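# Sort broken-knob control boxes into the red field

## Task

Find which control boxes have a knob with broken end stops, meaning it spins round endlessly (a sound knob stops short of one full revolution). Place each broken box upright and entirely within the red field. Keep each sound box upright on the table and outside the field. Do not break the end stop of any sound knob, as that fails the task.

## Robot and tools

Robot: two arms, left_arm and right_arm, each with six joints and a two-finger gripper. Everything in a call or result lists joints in this order only: shoulder, elbow, waist, wrist pitch, wrist yaw, wrist roll, then the gripper opening. Stated joint ranges (rad): waist -2.618 to 3.054, shoulder 0.000 to 3.142, elbow 0.000 to 3.142, wrist pitch -1.571 to 1.571, wrist yaw -1.571 to 1.571, wrist roll -2.094 to 2.094. Real ends may differ from these by up to 0.059 rad either way.

Frame: the scene frame has its origin at table-top height, midway between the nominal bases. +x points out over the table, +z up, and left_arm is on the +y side; arm names do not match image sides. Measured bases: left_arm at (-0.001, +0.331, 0) m, right_arm at (0, -0.247, +0.026) m, both almost unrotated. Hand positions and quaternions (wxyz) in results use this frame and may be a few cm off, worse at long reach. The gripper fingers point along its +z and close along its y; the reported position is between the pads, roughly 1 cm behind the tips.

Row format (shared by execute_actions and move): a single list of 14 numbers covering both arms, each in [-1, 1]. Numbers 1-6 are left_arm joint offsets, 7 is left opening, 8-13 are right_arm joint offsets, 14 is right opening. Joint numbers are offsets, not poses: they count from the Joint targets shown in the last result, not from the previous row, so sending the same offset twice moves the arm further. Scale: 1.0 equals 2.224 rad for shoulder, elbow and waist, and 8.485 rad for the three wrist joints. The opening is absolute: +1 fully open, -1 closed; between those, fingers go where grip_measured reads that value. Sending 0 for an arm's joints re-commands its current targets; sending 0 for an opening means a half-closed command, so repeat the present opening to leave a gripper alone.

execute_actions(actions, cameras): actions is a list of actions; each action is up to 15 rows, one per 1/30 s step, and a short action repeats its final row to fill 15 steps. An action is refused for both arms if it would push a joint outward more than 0.059 rad beyond its range; a badly formed first action refuses the whole call. An empty actions list returns state plus all camera images. cameras: list of names, ["all"], or [].

move(target, speed, blend, opening_speed, grip_force, blocking, cameras): target is one 14-number row or a list of up to 15 rows, each an offset from the same starting Joint targets (not chained). All joints move together, so the hand path curves, and nothing avoids collisions. speed: rad/s of the joint with farthest to travel, 0.01 to 12.57, default 0.5, one value or one per target. blend: corner rounding in rad per target; 0 stops at each. opening_speed: fingers' rate on the -1..+1 scale per second, at least 0.2; use slow closing on fragile things. grip_force: per-pad newtons, 10 to 50, one value or one per arm; it persists and lower values close slowly. blocking=false returns after about 0.5 s while motion continues. The added move: line reports done, off_target (resting more than 0.035 rad away), moving, held or fault; limits=held means steps were withheld. Neither done nor off_target tells you about contact.

wait(seconds 0 to 10, cameras) lets time pass; stop(cameras) brakes a running move; zoom_image(camera, region [x0,y0,x1,y1], at most 504 by 504 pixels) enlarges part of the newest image of one of cam_head_left, cam_head_right, cam_high, cam_low, cam_left_wrist, cam_right_wrist (all 672x504). finished_scene(scene: current scene number) ends the scene irreversibly; call nothing after it in that reply.

Result lines: Joint positions and Joint velocities (rad, rad/s, plus pad gap in m, 0.094 open); Joint targets (base for next offsets); Tool commands; grip_measured (opening on command scale, may read up to 2.5 mm wide when empty); grip_effort_nm (gripper motor effort, negative closing, not pad force); Joint torques (includes arm weight, offset and noisy; first three wrap at ±28 N m); step readings for action calls; "joint sent to its limit"; "joint command not followed" (clearance check altered targets); MOTOR HOT and OVER-TEMPERATURE FAULT. Joint target leads are capped (0.339 rad big joints, 2.2 wrists) and targets more than 200 mm of hand travel away are scaled back, so big moves span several actions.

Cautions: never let a box fall or be left off the table; no slams, hard pushes, or fast contact; keep the arms from pressing on each other or gripping the other's fingers; avoid loading the wrist camera cables; keep every box upright. When testing a knob, turn it gently and stop as soon as it resists, so a good stop is not broken. After a push, command targets back past the measured positions to release. Holding loads or stretched poses heats motors; overheating folds and disables an arm. Camera calibrations are approximate (a few mm and degrees).

Each tool is called after "Emit:" as name(argument=value, ...) on one line, values as JSON.

## Session

Emit:
execute_actions(actions=[])

Scene clock: 0.00 s.
left_arm: end_effector_position=(+0.3863, +0.3496, +0.0915) grip_measured=+1.000 grip_effort_nm=n/a end_effector_quat_wxyz=(+0.559, -0.060, +0.825, +0.056) | right_arm: end_effector_position=(+0.3912, -0.2452, +0.0984) grip_measured=+1.000 grip_effort_nm=n/a end_effector_quat_wxyz=(+0.552, +0.028, +0.832, -0.052)
Joint names: [shoulder, elbow, waist, wrist pitch, wrist yaw, wrist roll]
Joint positions: left_arm=[1.484 0.371 -0.039 0.728 -0.198 -0.052 0.094] | right_arm=[1.587 0.369 0.057 0.814 0.206 0.026 0.094]
Joint velocities: within noise
Joint torques (N m): no reading
Heat: left arm: 30 °C; right arm: 30 °C.
Joint targets: left_arm=[1.480 0.376 -0.039 0.722 -0.198 -0.052] | right_arm=[1.582 0.374 0.057 0.812 0.205 0.027]
Tool commands: left_gripper/opening=+1.0 right_gripper/opening=+1.0

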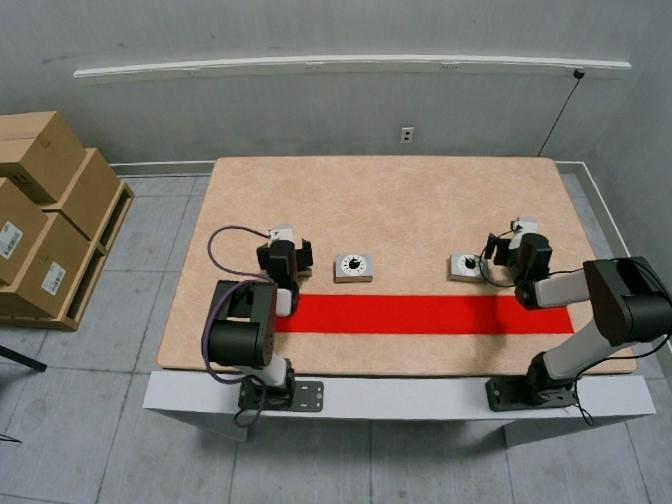

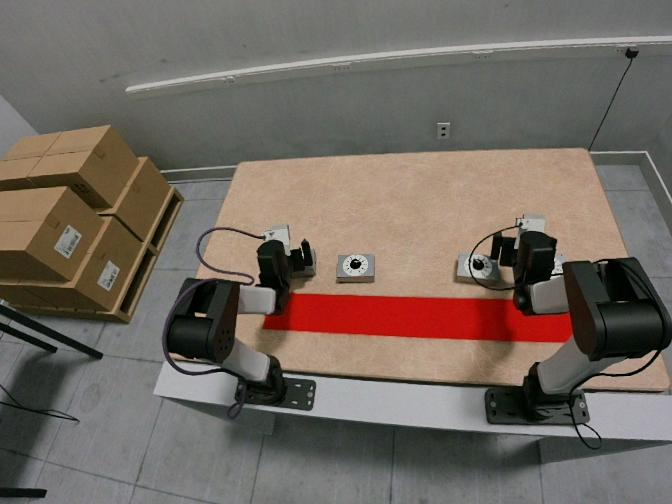

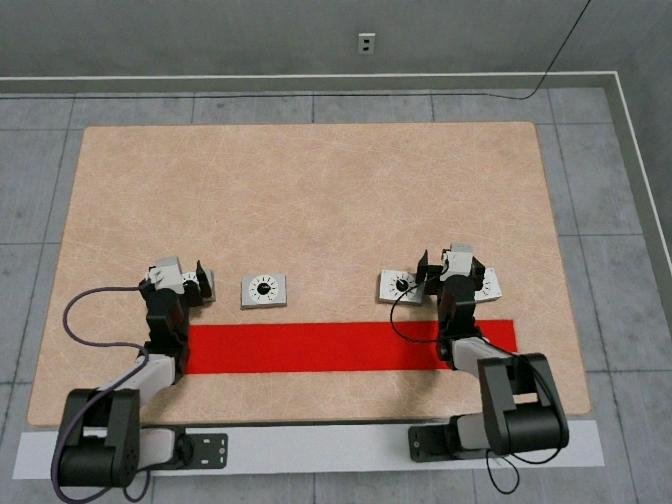

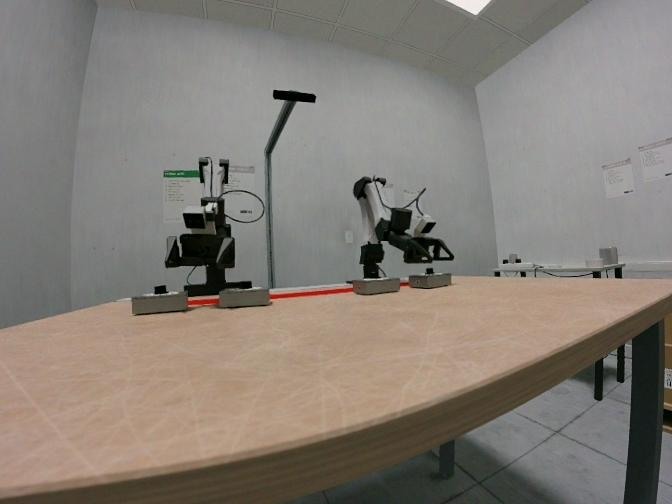

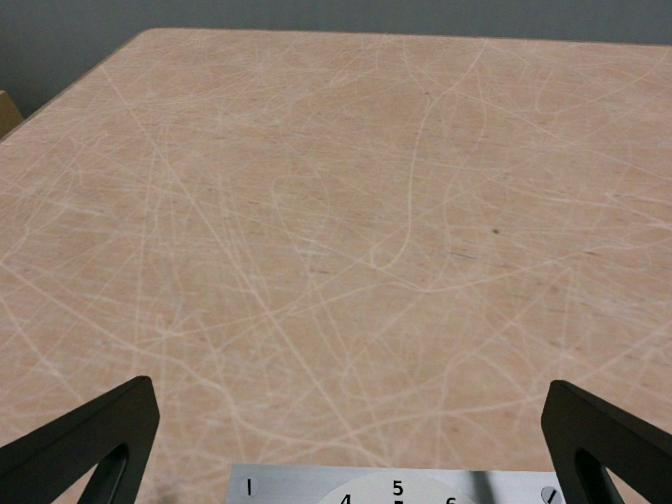

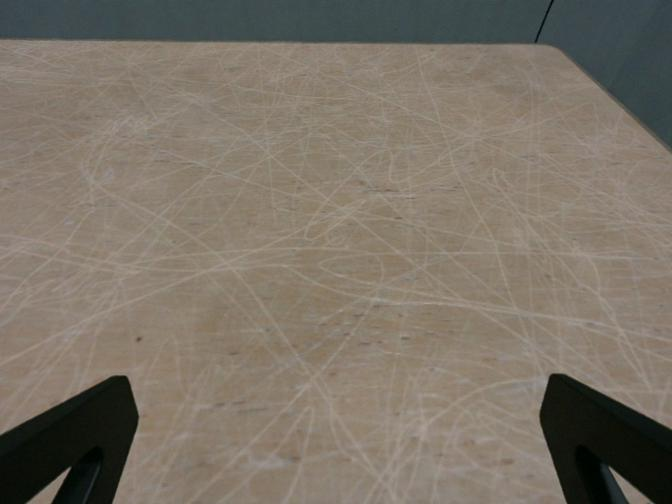

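Emit:
zoom_image(camera="cam_high", region=[130, 230, 310, 330])

Emit:
zoom_image(camera="cam_high", region=[360, 230, 520, 320])

Emit:
zoom_image(camera="cam_head_left", region=[250, 220, 550, 340])

Emit:
zoom_image(camera="cam_low", region=[110, 220, 480, 330])

Scaled by 2.800 from the camera's 672x504 image, which has a finer 960x720 frame.

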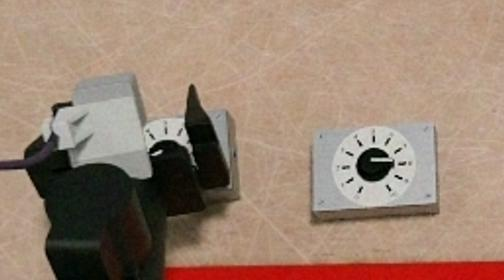

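Scaled by 3.150 from the camera's 672x504 image, which has a finer 960x720 frame.

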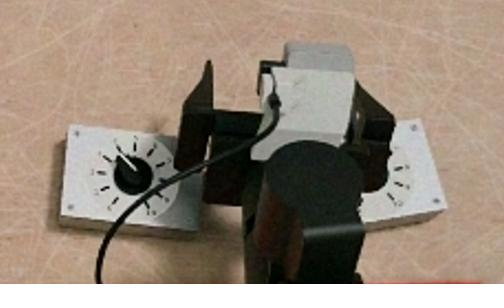

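Scaled by 1.680 from the camera's 672x504 image, which has a finer 960x720 frame.

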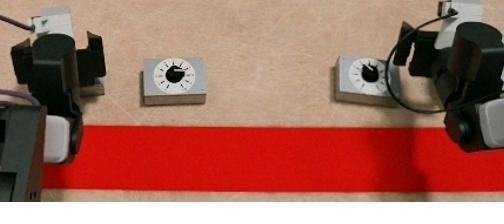

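Scaled by 1.362 from the camera's 672x504 image, which has a finer 960x720 frame.

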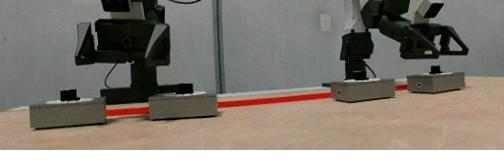

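Emit:
move(target=[[0.009,0.3255,0.0166,-0.0851,0.0233,0.0061,1,-0.0369,0.3264,-0.1,-0.0957,-0.0242,-0.0032,1],[0.1761,0.5862,0.0175,-0.2476,0.0233,0.0061,1,0.1477,0.564,-0.1484,-0.2476,-0.0242,-0.0032,1]], speed=1.0, blend=0.1, cameras=["cam_high","cam_head_left","cam_left_wrist","cam_right_wrist","cam_low"])

Scene clock: 124.77 s.
left_arm: end_effector_position=(+0.3468, +0.3295, +0.1291) grip_measured=+1.000 grip_effort_nm=-0.04 end_effector_quat_wxyz=(+0.002, -0.004, +1.000, +0.003) | right_arm: end_effector_position=(+0.3461, -0.3305, +0.1264) grip_measured=+1.000 grip_effort_nm=0.01 end_effector_quat_wxyz=(-0.003, +0.117, +0.993, -0.007)
Joint names: [shoulder, elbow, waist, wrist pitch, wrist yaw, wrist roll]
Joint positions: left_arm=[1.857 1.658 -0.006 -1.367 -0.006 -0.016 0.094] | right_arm=[1.9 1.6 -0.268 -1.275 0.015 0.006 0.094]
Joint torques (N m): left_arm=[-8.49 7.82 0.35 0.14 0.02 0.11] | right_arm=[-8.06 9.33 -0.57 0.36 -0.06 -0.09]
Heat: left arm: 38 °C; right arm: 36 °C.
Joint targets: left_arm=[1.872 1.680 0.000 -1.378 -0.001 0.000] | right_arm=[1.911 1.629 -0.274 -1.289 0.000 -0.001]
move: done
camera_calibration:
cam_left_wrist: T_world_to_cam=[[0.0162575, -0.999549, -0.0252294, 0.329582], [-0.913935, -0.0250896, 0.405085, 0.311175], [-0.405535, 0.0164724, -0.913931, 0.345573], [0, 0, 0, 1]] pos_world=[0.419178, 0.331549, 0.198093]
cam_right_wrist: T_world_to_cam=[[-0.241884, -0.969977, 0.0252291, -0.239645], [-0.869396, 0.228201, 0.438264, 0.356293], [-0.430864, 0.084075, -0.898492, 0.378421], [0, 0, 0, 1]] pos_world=[0.414841, -0.345572, 0.189904]
Images, in order (width x height): cam_head_left 672x504, cam_high 672x504, cam_low 672x504, cam_left_wrist 672x504, cam_right_wrist 672x504.

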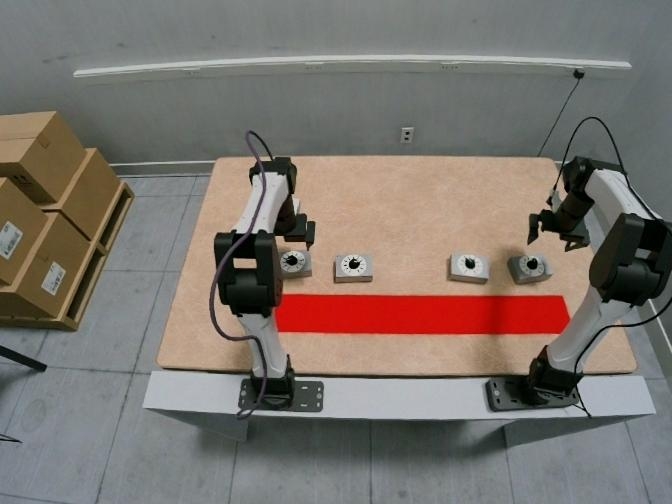

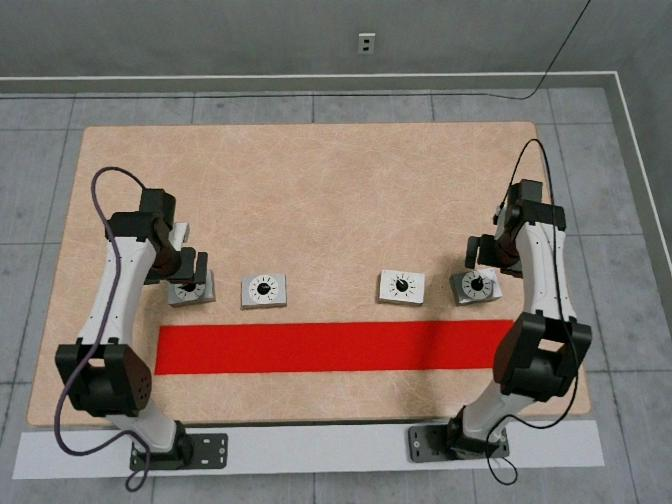

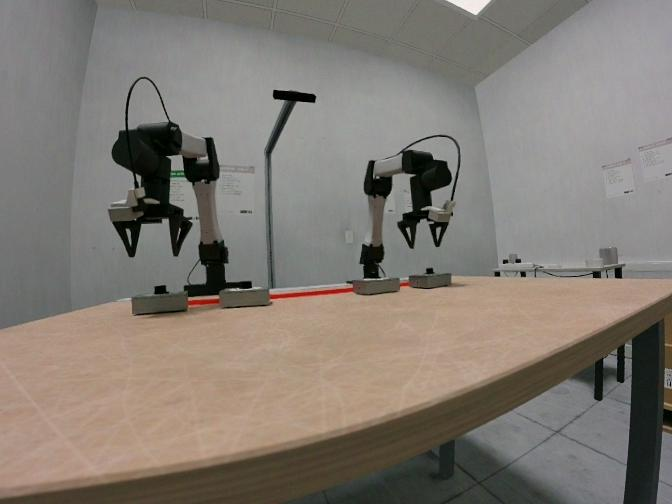

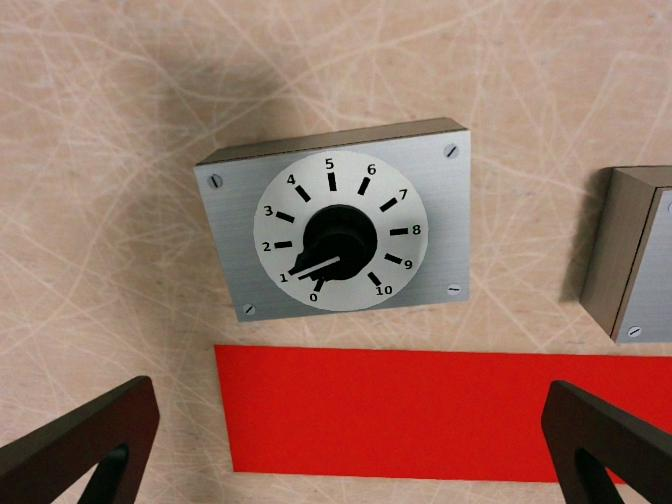

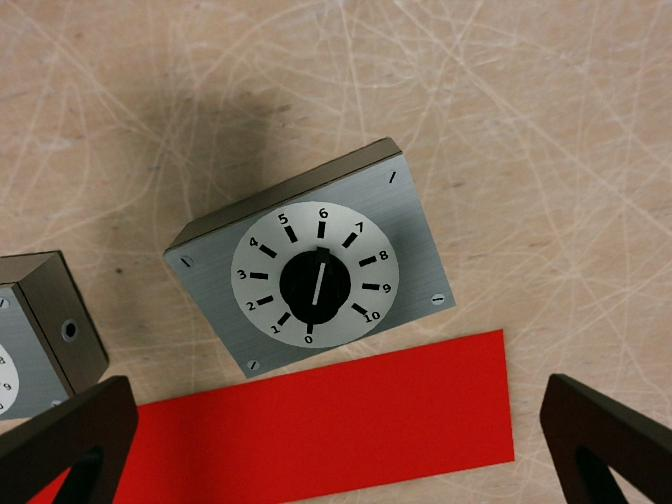

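Emit:
zoom_image(camera="cam_low", region=[120, 270, 280, 330])

Emit:
zoom_image(camera="cam_high", region=[370, 250, 520, 330])

Emit:
zoom_image(camera="cam_high", region=[150, 250, 300, 330])

Emit:
zoom_image(camera="cam_right_wrist", region=[150, 120, 480, 390])

Scaled by 3.150 from the camera's 672x504 image, which has a finer 960x720 frame.

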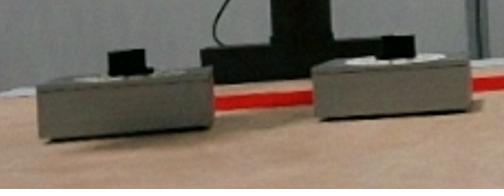

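Scaled by 3.360 from the camera's 672x504 image, which has a finer 960x720 frame.

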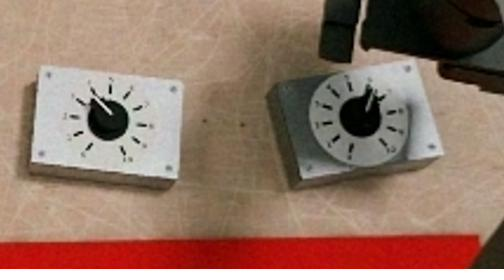

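Scaled by 3.360 from the camera's 672x504 image, which has a finer 960x720 frame.

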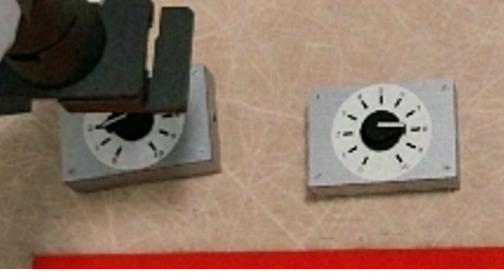

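Scaled by 1.527 from the camera's 672x504 image, which has a finer 960x720 frame.

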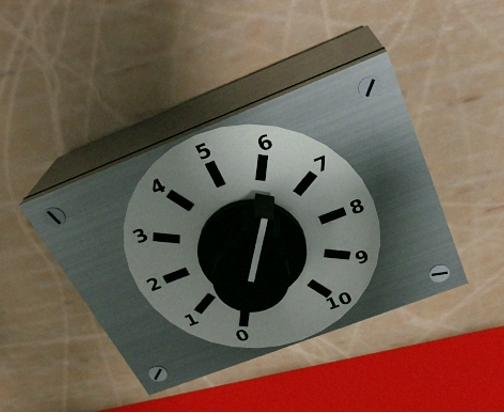

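Emit:
move(target=[0.0145,-0.0701,0.003,0.0221,0,0.2298,-0.1,-0.0213,-0.1186,0.0079,0.0255,0,-0.2298,-0.1], speed=1.5, cameras=["cam_low","cam_left_wrist","cam_right_wrist"])

Emit:
zoom_image(camera="cam_low", region=[110, 230, 280, 330])

Emit:
zoom_image(camera="cam_low", region=[340, 220, 510, 320])

Scene clock: 205.47 s.
left_arm: end_effector_position=(+0.3563, +0.3317, +0.0874) grip_measured=-0.098 grip_effort_nm=-0.14 end_effector_quat_wxyz=(+0.002, +0.822, +0.570, +0.008) | right_arm: end_effector_position=(+0.3303, -0.3247, +0.0749) grip_measured=-0.097 grip_effort_nm=-0.16 end_effector_quat_wxyz=(+0.013, +0.758, -0.653, -0.008)
Joint names: [shoulder, elbow, waist, wrist pitch, wrist yaw, wrist roll]
Joint positions: left_arm=[1.889 1.534 0.001 -1.201 -0.006 1.929 0.042] | right_arm=[1.89 1.379 -0.262 -1.086 0.015 -1.942 0.042]
Joint torques (N m): left_arm=[-8.72 5.16 0.35 0.31 0.07 0.16] | right_arm=[-10.93 5.23 0.55 0.47 -0.11 -0.06]
Heat: left arm: 40 °C; right arm: 41 °C.
Joint targets: left_arm=[1.905 1.524 0.007 -1.191 -0.001 1.950] | right_arm=[1.864 1.365 -0.256 -1.073 0.000 -1.950]
move: done
camera_calibration:
cam_left_wrist: T_world_to_cam=[[-0.938342, 0.344242, -0.0318075, 0.225545], [0.300204, 0.857002, 0.418838, -0.389562], [0.171441, 0.383464, -0.907504, -0.0165966], [0, 0, 0, 1]] pos_world=[0.331432, 0.262578, 0.155276]
cam_right_wrist: T_world_to_cam=[[0.99014, 0.138746, -0.0193187, -0.280067], [0.133102, -0.888797, 0.438547, -0.329996], [0.0436763, -0.436794, -0.8985, -0.000956144], [0, 0, 0, 1]] pos_world=[0.32127, -0.254859, 0.138449]
Images, in order (width x height): cam_low 672x504, cam_left_wrist 672x504, cam_right_wrist 672x504.

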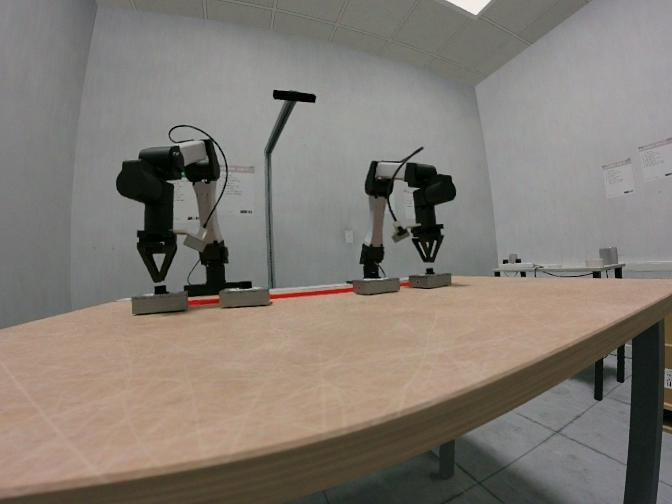

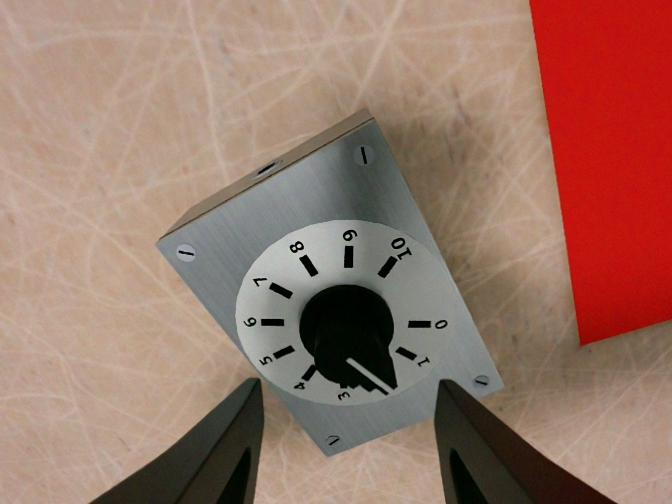

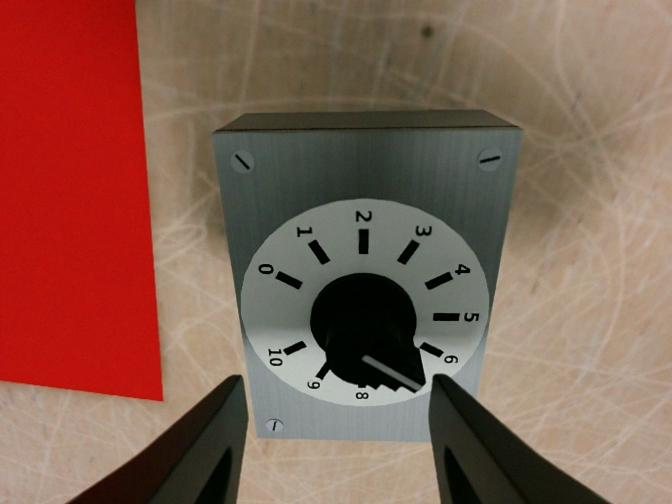

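Scaled by 2.965 from the camera's 672x504 image, which has a finer 960x720 frame.

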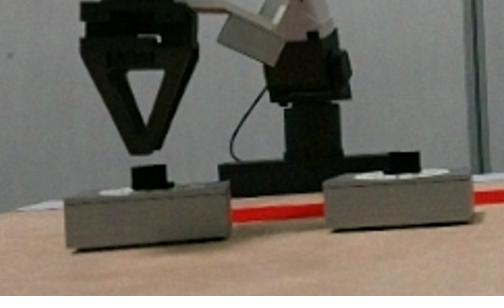

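Scaled by 2.965 from the camera's 672x504 image, which has a finer 960x720 frame.

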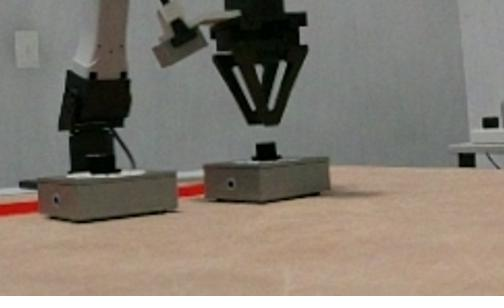

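Emit:
zoom_image(camera="cam_right_wrist", region=[260, 230, 500, 440])

Emit:
zoom_image(camera="cam_left_wrist", region=[230, 240, 470, 450])

Emit:
zoom_image(camera="cam_low", region=[130, 270, 200, 320])

Scaled by 2.100 from the camera's 672x504 image, which has a finer 960x720 frame.

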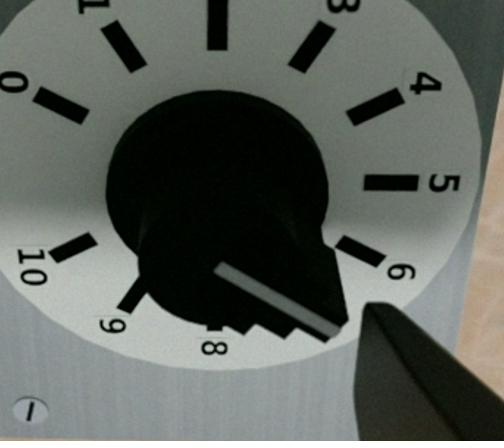

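Scaled by 2.100 from the camera's 672x504 image, which has a finer 960x720 frame.

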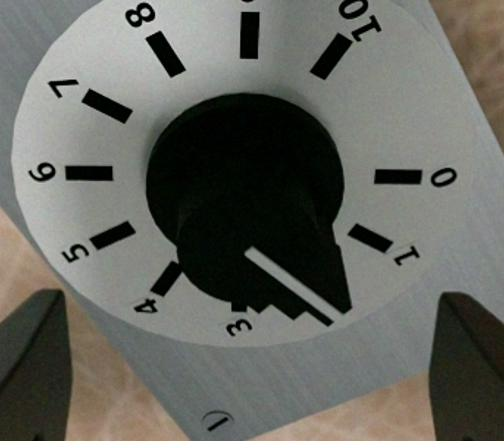

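Scaled by 7.200 from the camera's 672x504 image, which has a finer 960x720 frame.

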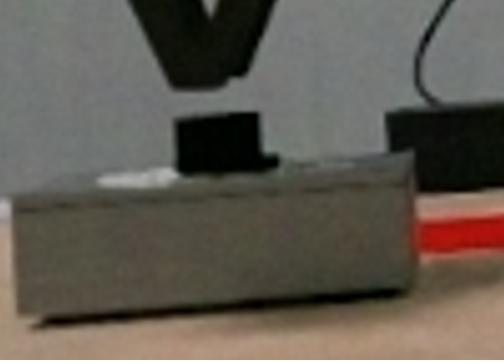

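Emit:
move(target=[0,0,0,0,0,-0.1029,-0.1,0,0,0,0,0,0.2440,-0.1], speed=1.5, cameras=["cam_low","cam_left_wrist","cam_right_wrist"])

Emit:
zoom_image(camera="cam_low", region=[110, 230, 280, 330])

Emit:
zoom_image(camera="cam_low", region=[340, 220, 510, 320])

Scene clock: 251.60 s.
left_arm: end_effector_position=(+0.3564, +0.3317, +0.0874) grip_measured=-0.098 grip_effort_nm=-0.14 end_effector_quat_wxyz=(+0.005, +0.518, +0.856, +0.007) | right_arm: end_effector_position=(+0.3306, -0.3247, +0.0749) grip_measured=-0.097 grip_effort_nm=-0.17 end_effector_quat_wxyz=(-0.013, +0.167, +0.986, -0.006)
Joint names: [shoulder, elbow, waist, wrist pitch, wrist yaw, wrist roll]
Joint positions: left_arm=[1.889 1.534 0.001 -1.2 -0.006 1.087 0.042] | right_arm=[1.89 1.379 -0.262 -1.085 0.014 0.112 0.042]
Joint torques (N m): left_arm=[-8.76 5.2 0.36 0.36 0.07 -0.15] | right_arm=[-11.03 5.3 0.44 0.55 -0.03 0.05]
Heat: left arm: 38 °C; right arm: 48 °C.
Joint targets: left_arm=[1.905 1.524 0.007 -1.191 -0.001 1.077] | right_arm=[1.864 1.365 -0.256 -1.073 0.000 0.120]
move: done
camera_calibration:
cam_left_wrist: T_world_to_cam=[[-0.881804, -0.470236, -0.0360481, 0.475963], [-0.442725, 0.799023, 0.406887, -0.10451], [-0.162529, 0.374754, -0.912767, 0.105732], [0, 0, 0, 1]] pos_world=[0.390621, 0.267697, 0.15619]
cam_right_wrist: T_world_to_cam=[[-0.336975, -0.941117, 0.027315, -0.195739], [-0.833986, 0.311828, 0.455225, 0.378236], [-0.436938, 0.130619, -0.889957, 0.341418], [0, 0, 0, 1]] pos_world=[0.398663, -0.346754, 0.137011]
Images, in order (width x height): cam_low 672x504, cam_left_wrist 672x504, cam_right_wrist 672x504.

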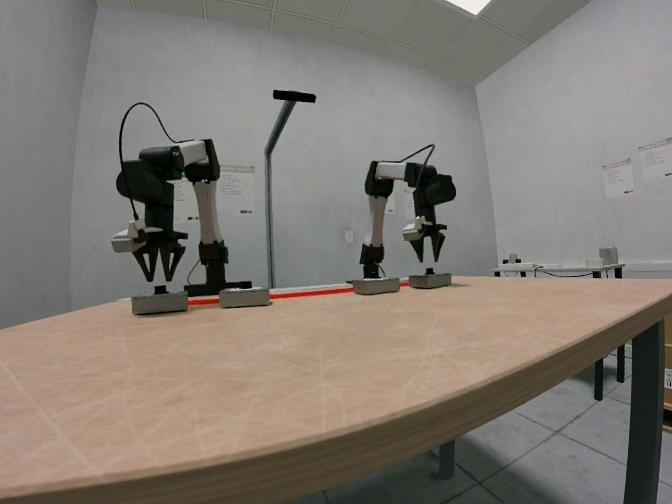

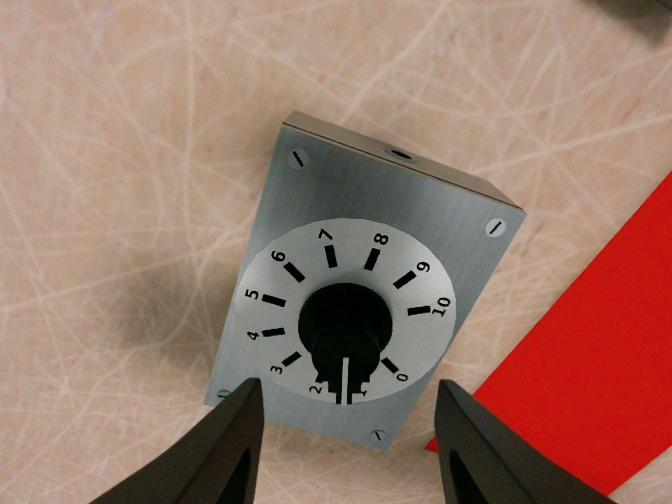

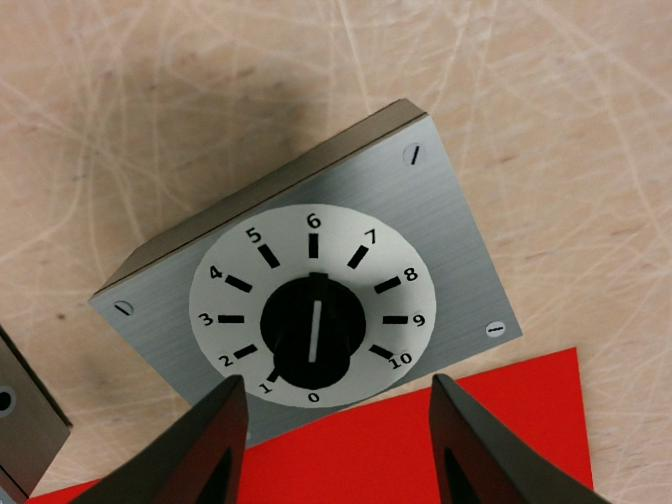

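Scaled by 2.965 from the camera's 672x504 image, which has a finer 960x720 frame.

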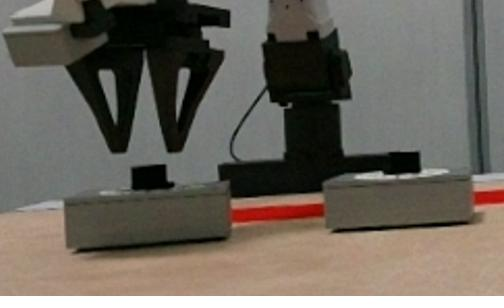

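Scaled by 2.965 from the camera's 672x504 image, which has a finer 960x720 frame.

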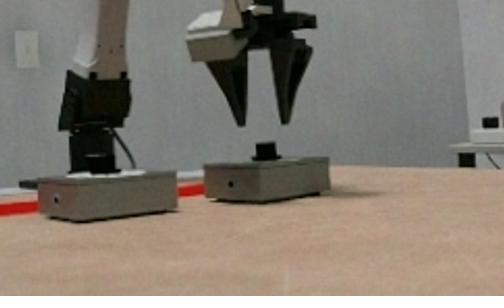

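Emit:
move(target=[0.0076,-0.0327,0,0.0107,0,0,-0.1,0.0082,-0.0188,0.0063,0.0072,0,0,-0.1], speed=0.3, cameras=["cam_low","cam_left_wrist","cam_right_wrist"])

Emit:
zoom_image(camera="cam_low", region=[110, 230, 280, 330])

Emit:
zoom_image(camera="cam_low", region=[340, 220, 510, 320])

Scene clock: 282.47 s.
left_arm: end_effector_position=(+0.3563, +0.3317, +0.0626) grip_measured=-0.098 grip_effort_nm=-0.14 end_effector_quat_wxyz=(+0.004, +0.518, +0.856, +0.006) | right_arm: end_effector_position=(+0.3324, -0.3200, +0.0646) grip_measured=-0.097 grip_effort_nm=-0.16 end_effector_quat_wxyz=(-0.005, +0.160, +0.987, -0.007)
Joint names: [shoulder, elbow, waist, wrist pitch, wrist yaw, wrist roll]
Joint positions: left_arm=[1.908 1.46 0.001 -1.111 -0.006 1.087 0.042] | right_arm=[1.89 1.336 -0.248 -1.027 0.014 0.113 0.042]
Joint torques (N m): left_arm=[-9.01 5.26 0.35 0.4 0.07 -0.15] | right_arm=[-9.48 5.24 0.38 0.58 -0.04 0.05]
Heat: left arm: 39 °C; right arm: 50 °C.
Joint targets: left_arm=[1.921 1.452 0.007 -1.100 -0.001 1.077] | right_arm=[1.882 1.323 -0.242 -1.012 0.000 0.120]
move: done
camera_calibration:
cam_left_wrist: T_world_to_cam=[[-0.881742, -0.4706, -0.032659, 0.47488], [-0.441471, 0.798803, 0.408677, -0.0949502], [-0.166235, 0.374766, -0.912095, 0.0843937], [0, 0, 0, 1]] pos_world=[0.390833, 0.267697, 0.131288]
cam_right_wrist: T_world_to_cam=[[-0.324429, -0.945568, 0.0254282, -0.195928], [-0.845048, 0.301809, 0.441368, 0.384334], [-0.425018, 0.121705, -0.896966, 0.326162], [0, 0, 0, 1]] pos_world=[0.399841, -0.340954, 0.127905]
Images, in order (width x height): cam_low 672x504, cam_left_wrist 672x504, cam_right_wrist 672x504.

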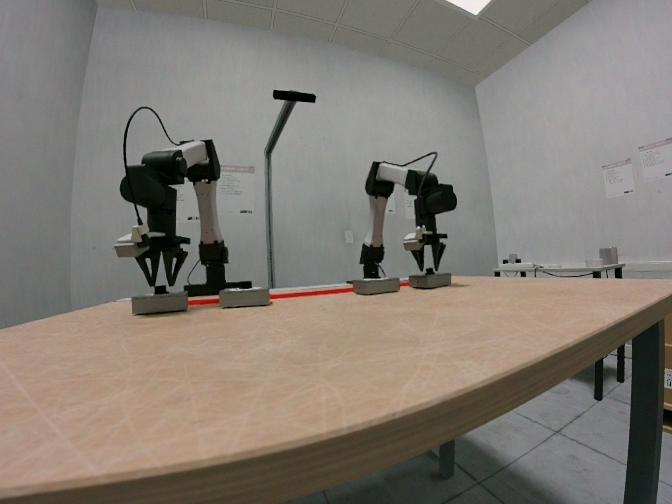

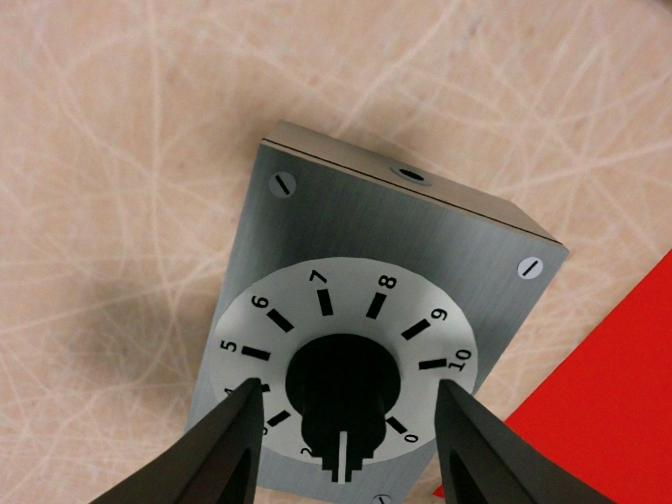

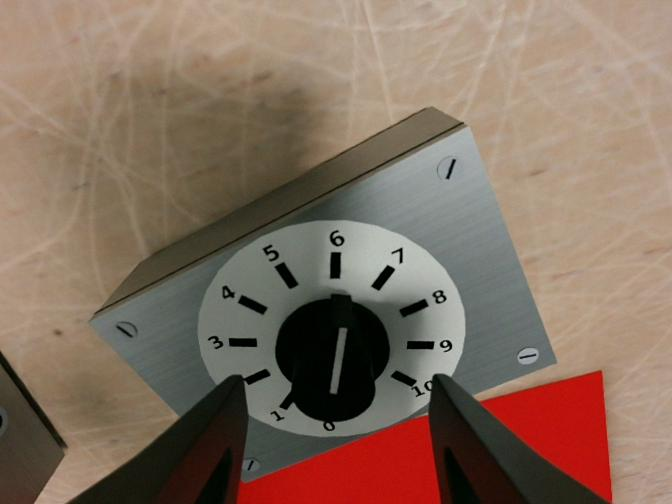

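Scaled by 2.965 from the camera's 672x504 image, which has a finer 960x720 frame.

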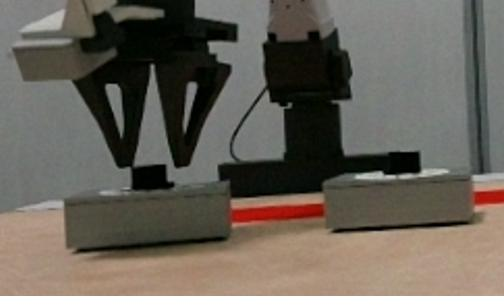

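Scaled by 2.965 from the camera's 672x504 image, which has a finer 960x720 frame.

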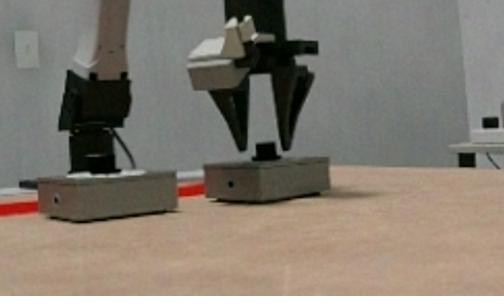

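Emit:
move(target=[0.0004,-0.0025,0,0.0006,0,0,-0.1,0.0042,-0.0095,0,0.0034,0,0,-0.1], speed=0.3)

Emit:
move(target=[0,0,0,0,0,0,-0.8,0,0,0,0,0,0,-0.8], speed=0.3, grip_force=12, cameras=["cam_low","cam_left_wrist","cam_right_wrist"])

Scene clock: 295.63 s.
left_arm: end_effector_position=(+0.3576, +0.3317, +0.0626) grip_measured=-0.098 grip_effort_nm=-0.14 end_effector_quat_wxyz=(+0.006, +0.517, +0.856, +0.007) | right_arm: end_effector_position=(+0.3328, -0.3201, +0.0597) grip_measured=-0.097 grip_effort_nm=-0.16 end_effector_quat_wxyz=(-0.001, +0.160, +0.987, -0.007)
Joint names: [shoulder, elbow, waist, wrist pitch, wrist yaw, wrist roll]
Joint positions: left_arm=[1.908 1.46 0.001 -1.106 -0.006 1.087 0.042] | right_arm=[1.89 1.316 -0.248 -0.998 0.014 0.113 0.042]
Joint torques (N m): left_arm=[-8.96 4.83 0.36 0.37 0.07 -0.16] | right_arm=[-8.61 5.2 0.42 0.61 -0.06 0.06]
Heat: left arm: 38 °C; right arm: 49 °C.
Joint targets: left_arm=[1.922 1.446 0.007 -1.095 -0.001 1.077] | right_arm=[1.891 1.302 -0.242 -0.983 0.000 0.120]
move: done

Scene clock: 300.40 s.
left_arm: end_effector_position=(+0.3577, +0.3317, +0.0626) grip_measured=-0.585 grip_effort_nm=-0.36 end_effector_quat_wxyz=(+0.006, +0.517, +0.856, +0.007) | right_arm: end_effector_position=(+0.3331, -0.3199, +0.0597) grip_measured=-0.600 grip_effort_nm=-0.29 end_effector_quat_wxyz=(+0.000, +0.160, +0.987, -0.006)
Joint names: [shoulder, elbow, waist, wrist pitch, wrist yaw, wrist roll]
Joint positions: left_arm=[1.908 1.46 0.001 -1.105 -0.006 1.087 0.02] | right_arm=[1.89 1.316 -0.248 -0.997 0.013 0.113 0.019]
Joint torques (N m): left_arm=[-8.95 4.82 0.36 0.38 0.07 -0.15] | right_arm=[-8.61 5.24 0.46 0.61 -0.02 0.07]
Heat: left arm: 37 °C; right arm: 48 °C.
Joint targets: left_arm=[1.922 1.446 0.007 -1.095 -0.001 1.077] | right_arm=[1.891 1.302 -0.242 -0.982 0.000 0.120]
grip_force (N): 12, 12
move: done
camera_calibration:
cam_left_wrist: T_world_to_cam=[[-0.881565, -0.47055, -0.0377531, 0.476433], [-0.443785, 0.798841, 0.406088, -0.0933584], [-0.160926, 0.374747, -0.913054, 0.0828999], [0, 0, 0, 1]] pos_world=[0.391916, 0.267697, 0.131591]
cam_right_wrist: T_world_to_cam=[[-0.324669, -0.945552, 0.0228311, -0.19527], [-0.849118, 0.30202, 0.433339, 0.388976], [-0.41664, 0.121305, -0.900942, 0.319337], [0, 0, 0, 1]] pos_world=[0.399937, -0.340854, 0.123603]
Images, in order (width x height): cam_low 672x504, cam_left_wrist 672x504, cam_right_wrist 672x504.

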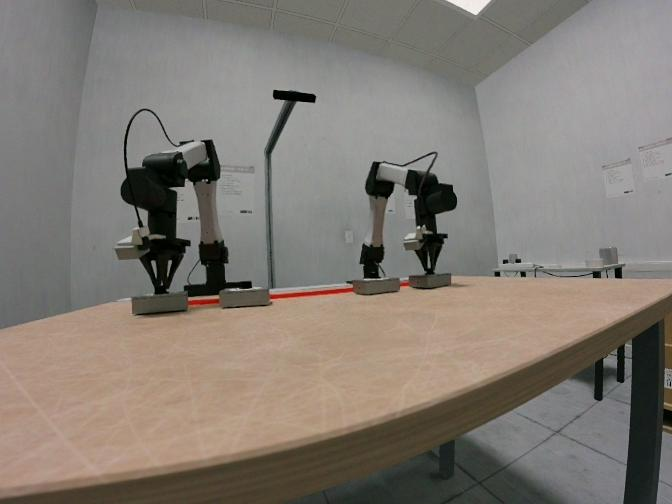

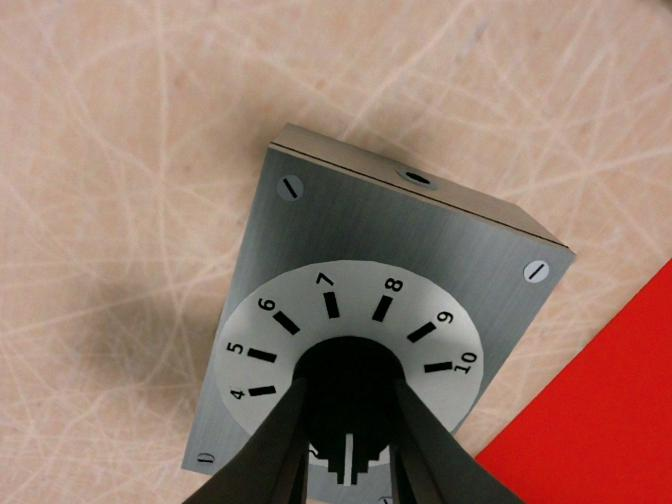

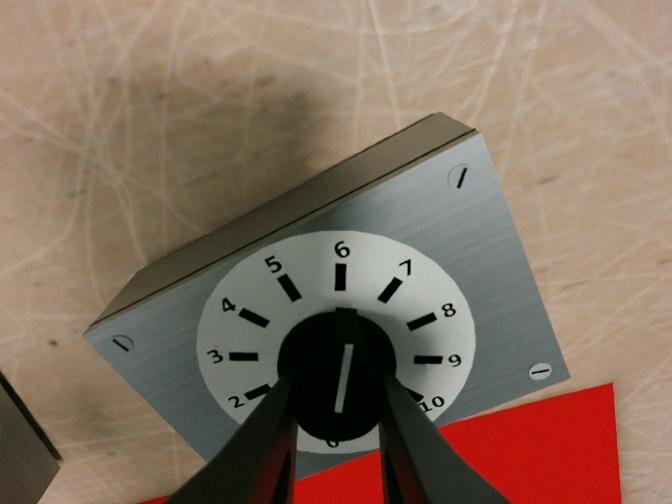

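Emit:
move(target=[0,0,0,0,0,-0.0412,-0.8,0,0,0,0,0,0.0825,-0.8], speed=0.5, cameras=["cam_left_wrist","cam_right_wrist"])

Scene clock: 307.30 s.
left_arm: end_effector_position=(+0.3580, +0.3317, +0.0626) grip_measured=-0.585 grip_effort_nm=-0.37 end_effector_quat_wxyz=(+0.008, +0.362, +0.932, +0.006) | right_arm: end_effector_position=(+0.3337, -0.3187, +0.0597) grip_measured=-0.601 grip_effort_nm=-0.32 end_effector_quat_wxyz=(+0.001, +0.488, +0.873, -0.002)
Joint names: [shoulder, elbow, waist, wrist pitch, wrist yaw, wrist roll]
Joint positions: left_arm=[1.908 1.46 0.001 -1.104 -0.006 0.74 0.02] | right_arm=[1.89 1.316 -0.248 -0.995 0.005 0.812 0.019]
Joint torques (N m): left_arm=[-8.98 4.85 0.36 0.39 0.06 -0.2] | right_arm=[-8.65 5.2 0.38 0.58 0.09 0.08]
Heat: left arm: 37 °C; right arm: 48 °C.
Joint targets: left_arm=[1.922 1.446 0.007 -1.095 -0.001 0.727] | right_arm=[1.891 1.302 -0.242 -0.983 0.000 0.820]
grip_force (N): 12, 12
move: done
camera_calibration:
cam_left_wrist: T_world_to_cam=[[-0.668467, -0.742854, -0.0363288, 0.490639], [-0.690982, 0.602235, 0.399821, 0.0608036], [-0.27513, 0.29237, -0.915873, 0.151314], [0, 0, 0, 1]] pos_world=[0.411621, 0.283615, 0.132098]
cam_right_wrist: T_world_to_cam=[[-0.85706, -0.51506, 0.0126651, 0.121637], [-0.460246, 0.776434, 0.430492, 0.410714], [-0.231563, 0.363129, -0.902505, 0.334804], [0, 0, 0, 1]] pos_world=[0.370808, -0.377819, 0.123812]
Images, in order (width x height): cam_left_wrist 672x504, cam_right_wrist 672x504.

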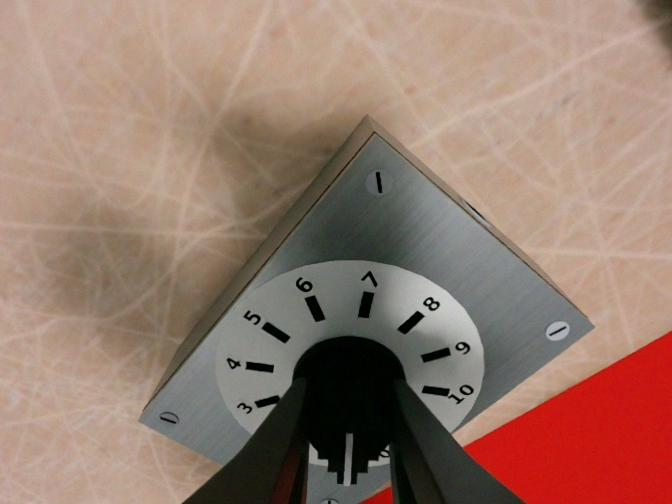

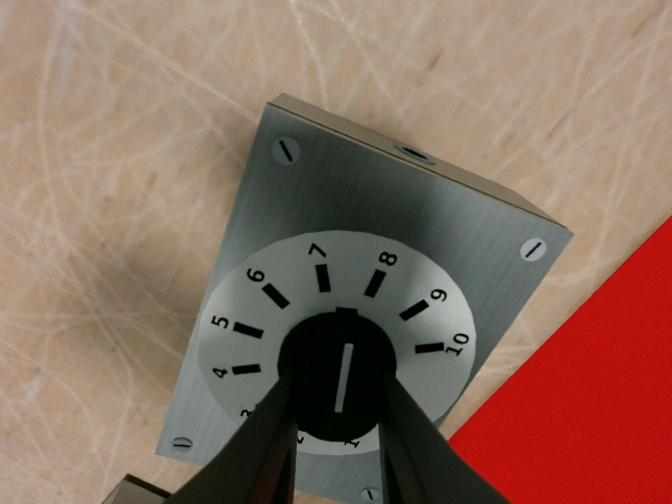

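Emit:
move(target=[0,0,0,0,0,-0.0412,-0.8,0,0,0,0,0,0.1296,-0.8], speed=0.7, cameras=["cam_left_wrist","cam_right_wrist"])

Scene clock: 315.03 s.
left_arm: end_effector_position=(+0.3582, +0.3313, +0.0626) grip_measured=-0.585 grip_effort_nm=-0.36 end_effector_quat_wxyz=(+0.009, +0.194, +0.981, +0.004) | right_arm: end_effector_position=(+0.3355, -0.3185, +0.0597) grip_measured=-0.601 grip_effort_nm=-0.32 end_effector_quat_wxyz=(+0.004, +0.872, +0.489, +0.002)
Joint names: [shoulder, elbow, waist, wrist pitch, wrist yaw, wrist roll]
Joint positions: left_arm=[1.908 1.46 0.001 -1.103 -0.004 0.39 0.019] | right_arm=[1.89 1.316 -0.247 -0.988 0.003 1.911 0.019]
Joint torques (N m): left_arm=[-8.98 4.86 0.38 0.39 0.03 -0.19] | right_arm=[-8.43 5.19 0.42 0.46 0.13 0.09]
Heat: left arm: 37 °C; right arm: 47 °C.
Joint targets: left_arm=[1.922 1.446 0.007 -1.095 -0.001 0.378] | right_arm=[1.891 1.302 -0.242 -0.983 0.000 1.920]
grip_force (N): 12, 12
move: done
camera_calibration:
cam_left_wrist: T_world_to_cam=[[-0.374061, -0.926916, -0.0300766, 0.445602], [-0.856816, 0.332997, 0.393674, 0.21018], [-0.354887, 0.173028, -0.918758, 0.219694], [0, 0, 0, 1]] pos_world=[0.424734, 0.305033, 0.132506]
cam_right_wrist: T_world_to_cam=[[-0.848809, 0.528698, 0.00130283, 0.45359], [0.476721, 0.764291, 0.434277, 0.0929686], [0.228605, 0.369239, -0.900779, 0.18261], [0, 0, 0, 1]] pos_world=[0.298945, -0.378294, 0.123526]
Images, in order (width x height): cam_left_wrist 672x504, cam_right_wrist 672x504.

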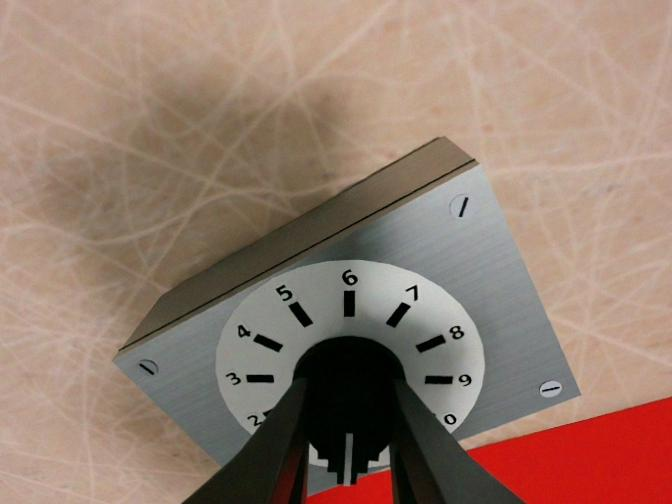

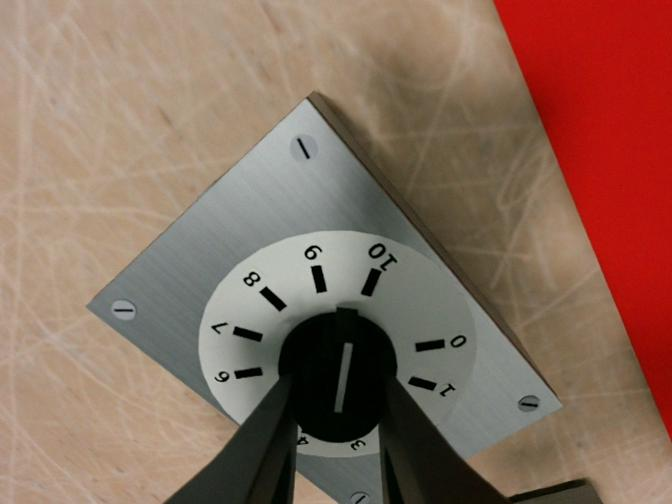

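Emit:
move(target=[0,0,0,0,0,-0.0354,-0.8,0,0,0,0,0,0,-0.1], speed=0.5, cameras=["cam_left_wrist"])

Emit:
move(target=[[0,0,0,0,0,0,-0.8,0,0,0,0,0,-0.3703,-0.1],[0,0,0,0,0,0,-0.8,0,0,0,0,0,-0.3703,-0.8]], speed=3, cameras=["cam_right_wrist"])

Scene clock: 325.70 s.
left_arm: end_effector_position=(+0.3583, +0.3313, +0.0626) grip_measured=-0.585 grip_effort_nm=-0.37 end_effector_quat_wxyz=(+0.010, +0.045, +0.999, +0.001) | right_arm: end_effector_position=(+0.3356, -0.3185, +0.0597) grip_measured=-0.103 grip_effort_nm=0.17 end_effector_quat_wxyz=(+0.004, +0.872, +0.489, +0.002)
Joint names: [shoulder, elbow, waist, wrist pitch, wrist yaw, wrist roll]
Joint positions: left_arm=[1.908 1.46 0.002 -1.103 -0.001 0.091 0.019] | right_arm=[1.89 1.316 -0.247 -0.988 0.003 1.912 0.042]
Joint torques (N m): left_arm=[-8.99 4.86 0.27 0.4 -0.01 -0.2] | right_arm=[-8.5 5.18 0.36 0.45 0.11 0.06]
Heat: left arm: 37 °C; right arm: 47 °C.
Joint targets: left_arm=[1.922 1.446 0.007 -1.095 -0.001 0.077] | right_arm=[1.891 1.302 -0.242 -0.982 0.000 1.920]
grip_force (N): 12, 12
move: done
camera_calibration:
cam_left_wrist: T_world_to_cam=[[-0.0828903, -0.996306, -0.0224439, 0.363829], [-0.91787, 0.0675545, 0.391089, 0.320293], [-0.388128, 0.0530181, -0.920079, 0.271506], [0, 0, 0, 1]] pos_world=[0.429524, 0.326453, 0.132709]
Images, in order (width x height): cam_left_wrist 672x504.

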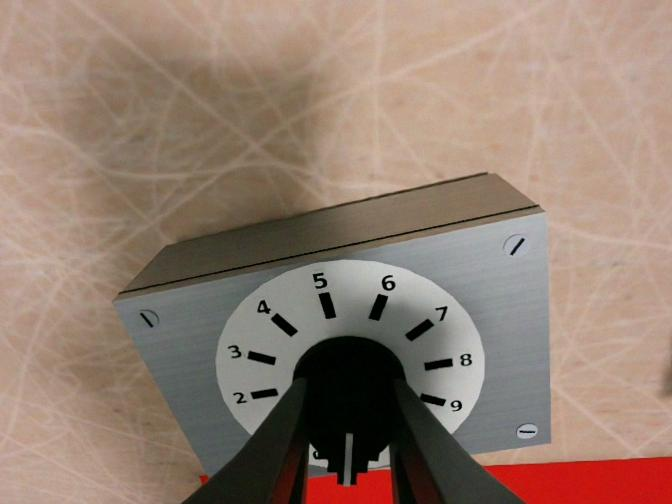

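Scene clock: 332.87 s.
left_arm: end_effector_position=(+0.3583, +0.3313, +0.0626) grip_measured=-0.585 grip_effort_nm=-0.37 end_effector_quat_wxyz=(+0.010, +0.045, +0.999, +0.001) | right_arm: end_effector_position=(+0.3363, -0.3187, +0.0597) grip_measured=-0.601 grip_effort_nm=-0.30 end_effector_quat_wxyz=(+0.003, -0.483, +0.876, -0.005)
Joint names: [shoulder, elbow, waist, wrist pitch, wrist yaw, wrist roll]
Joint positions: left_arm=[1.908 1.46 0.002 -1.103 -0.001 0.091 0.019] | right_arm=[1.89 1.316 -0.247 -0.985 0.003 -1.215 0.019]
Joint torques (N m): left_arm=[-8.99 4.86 0.28 0.4 -0.01 -0.19] | right_arm=[-8.49 5.2 0.43 0.48 0 -0.1]
Heat: left arm: 37 °C; right arm: 46 °C.
Joint targets: left_arm=[1.922 1.446 0.007 -1.095 -0.001 0.077] | right_arm=[1.891 1.302 -0.242 -0.982 0.000 -1.222]
grip_force (N): 12, 12
move: done
camera_calibration:
cam_right_wrist: T_world_to_cam=[[0.840148, -0.541895, 0.0223942, -0.456163], [-0.496519, -0.751872, 0.433772, -0.0630679], [-0.218221, -0.375551, -0.900745, 0.0954006], [0, 0, 0, 1]] pos_world=[0.372749, -0.258784, 0.123504]
Images, in order (width x height): cam_right_wrist 672x504.

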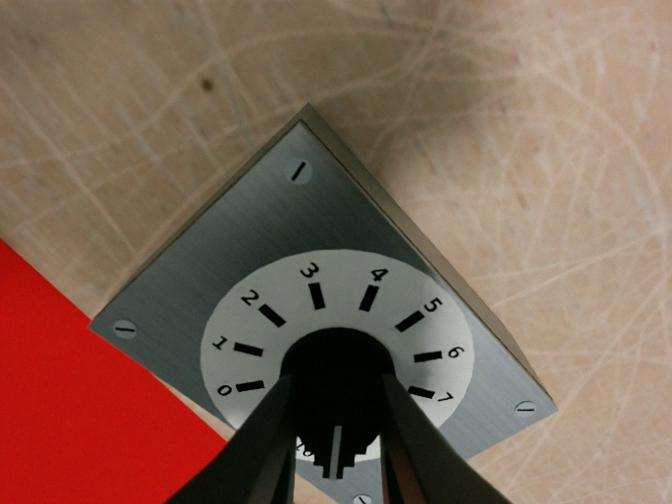

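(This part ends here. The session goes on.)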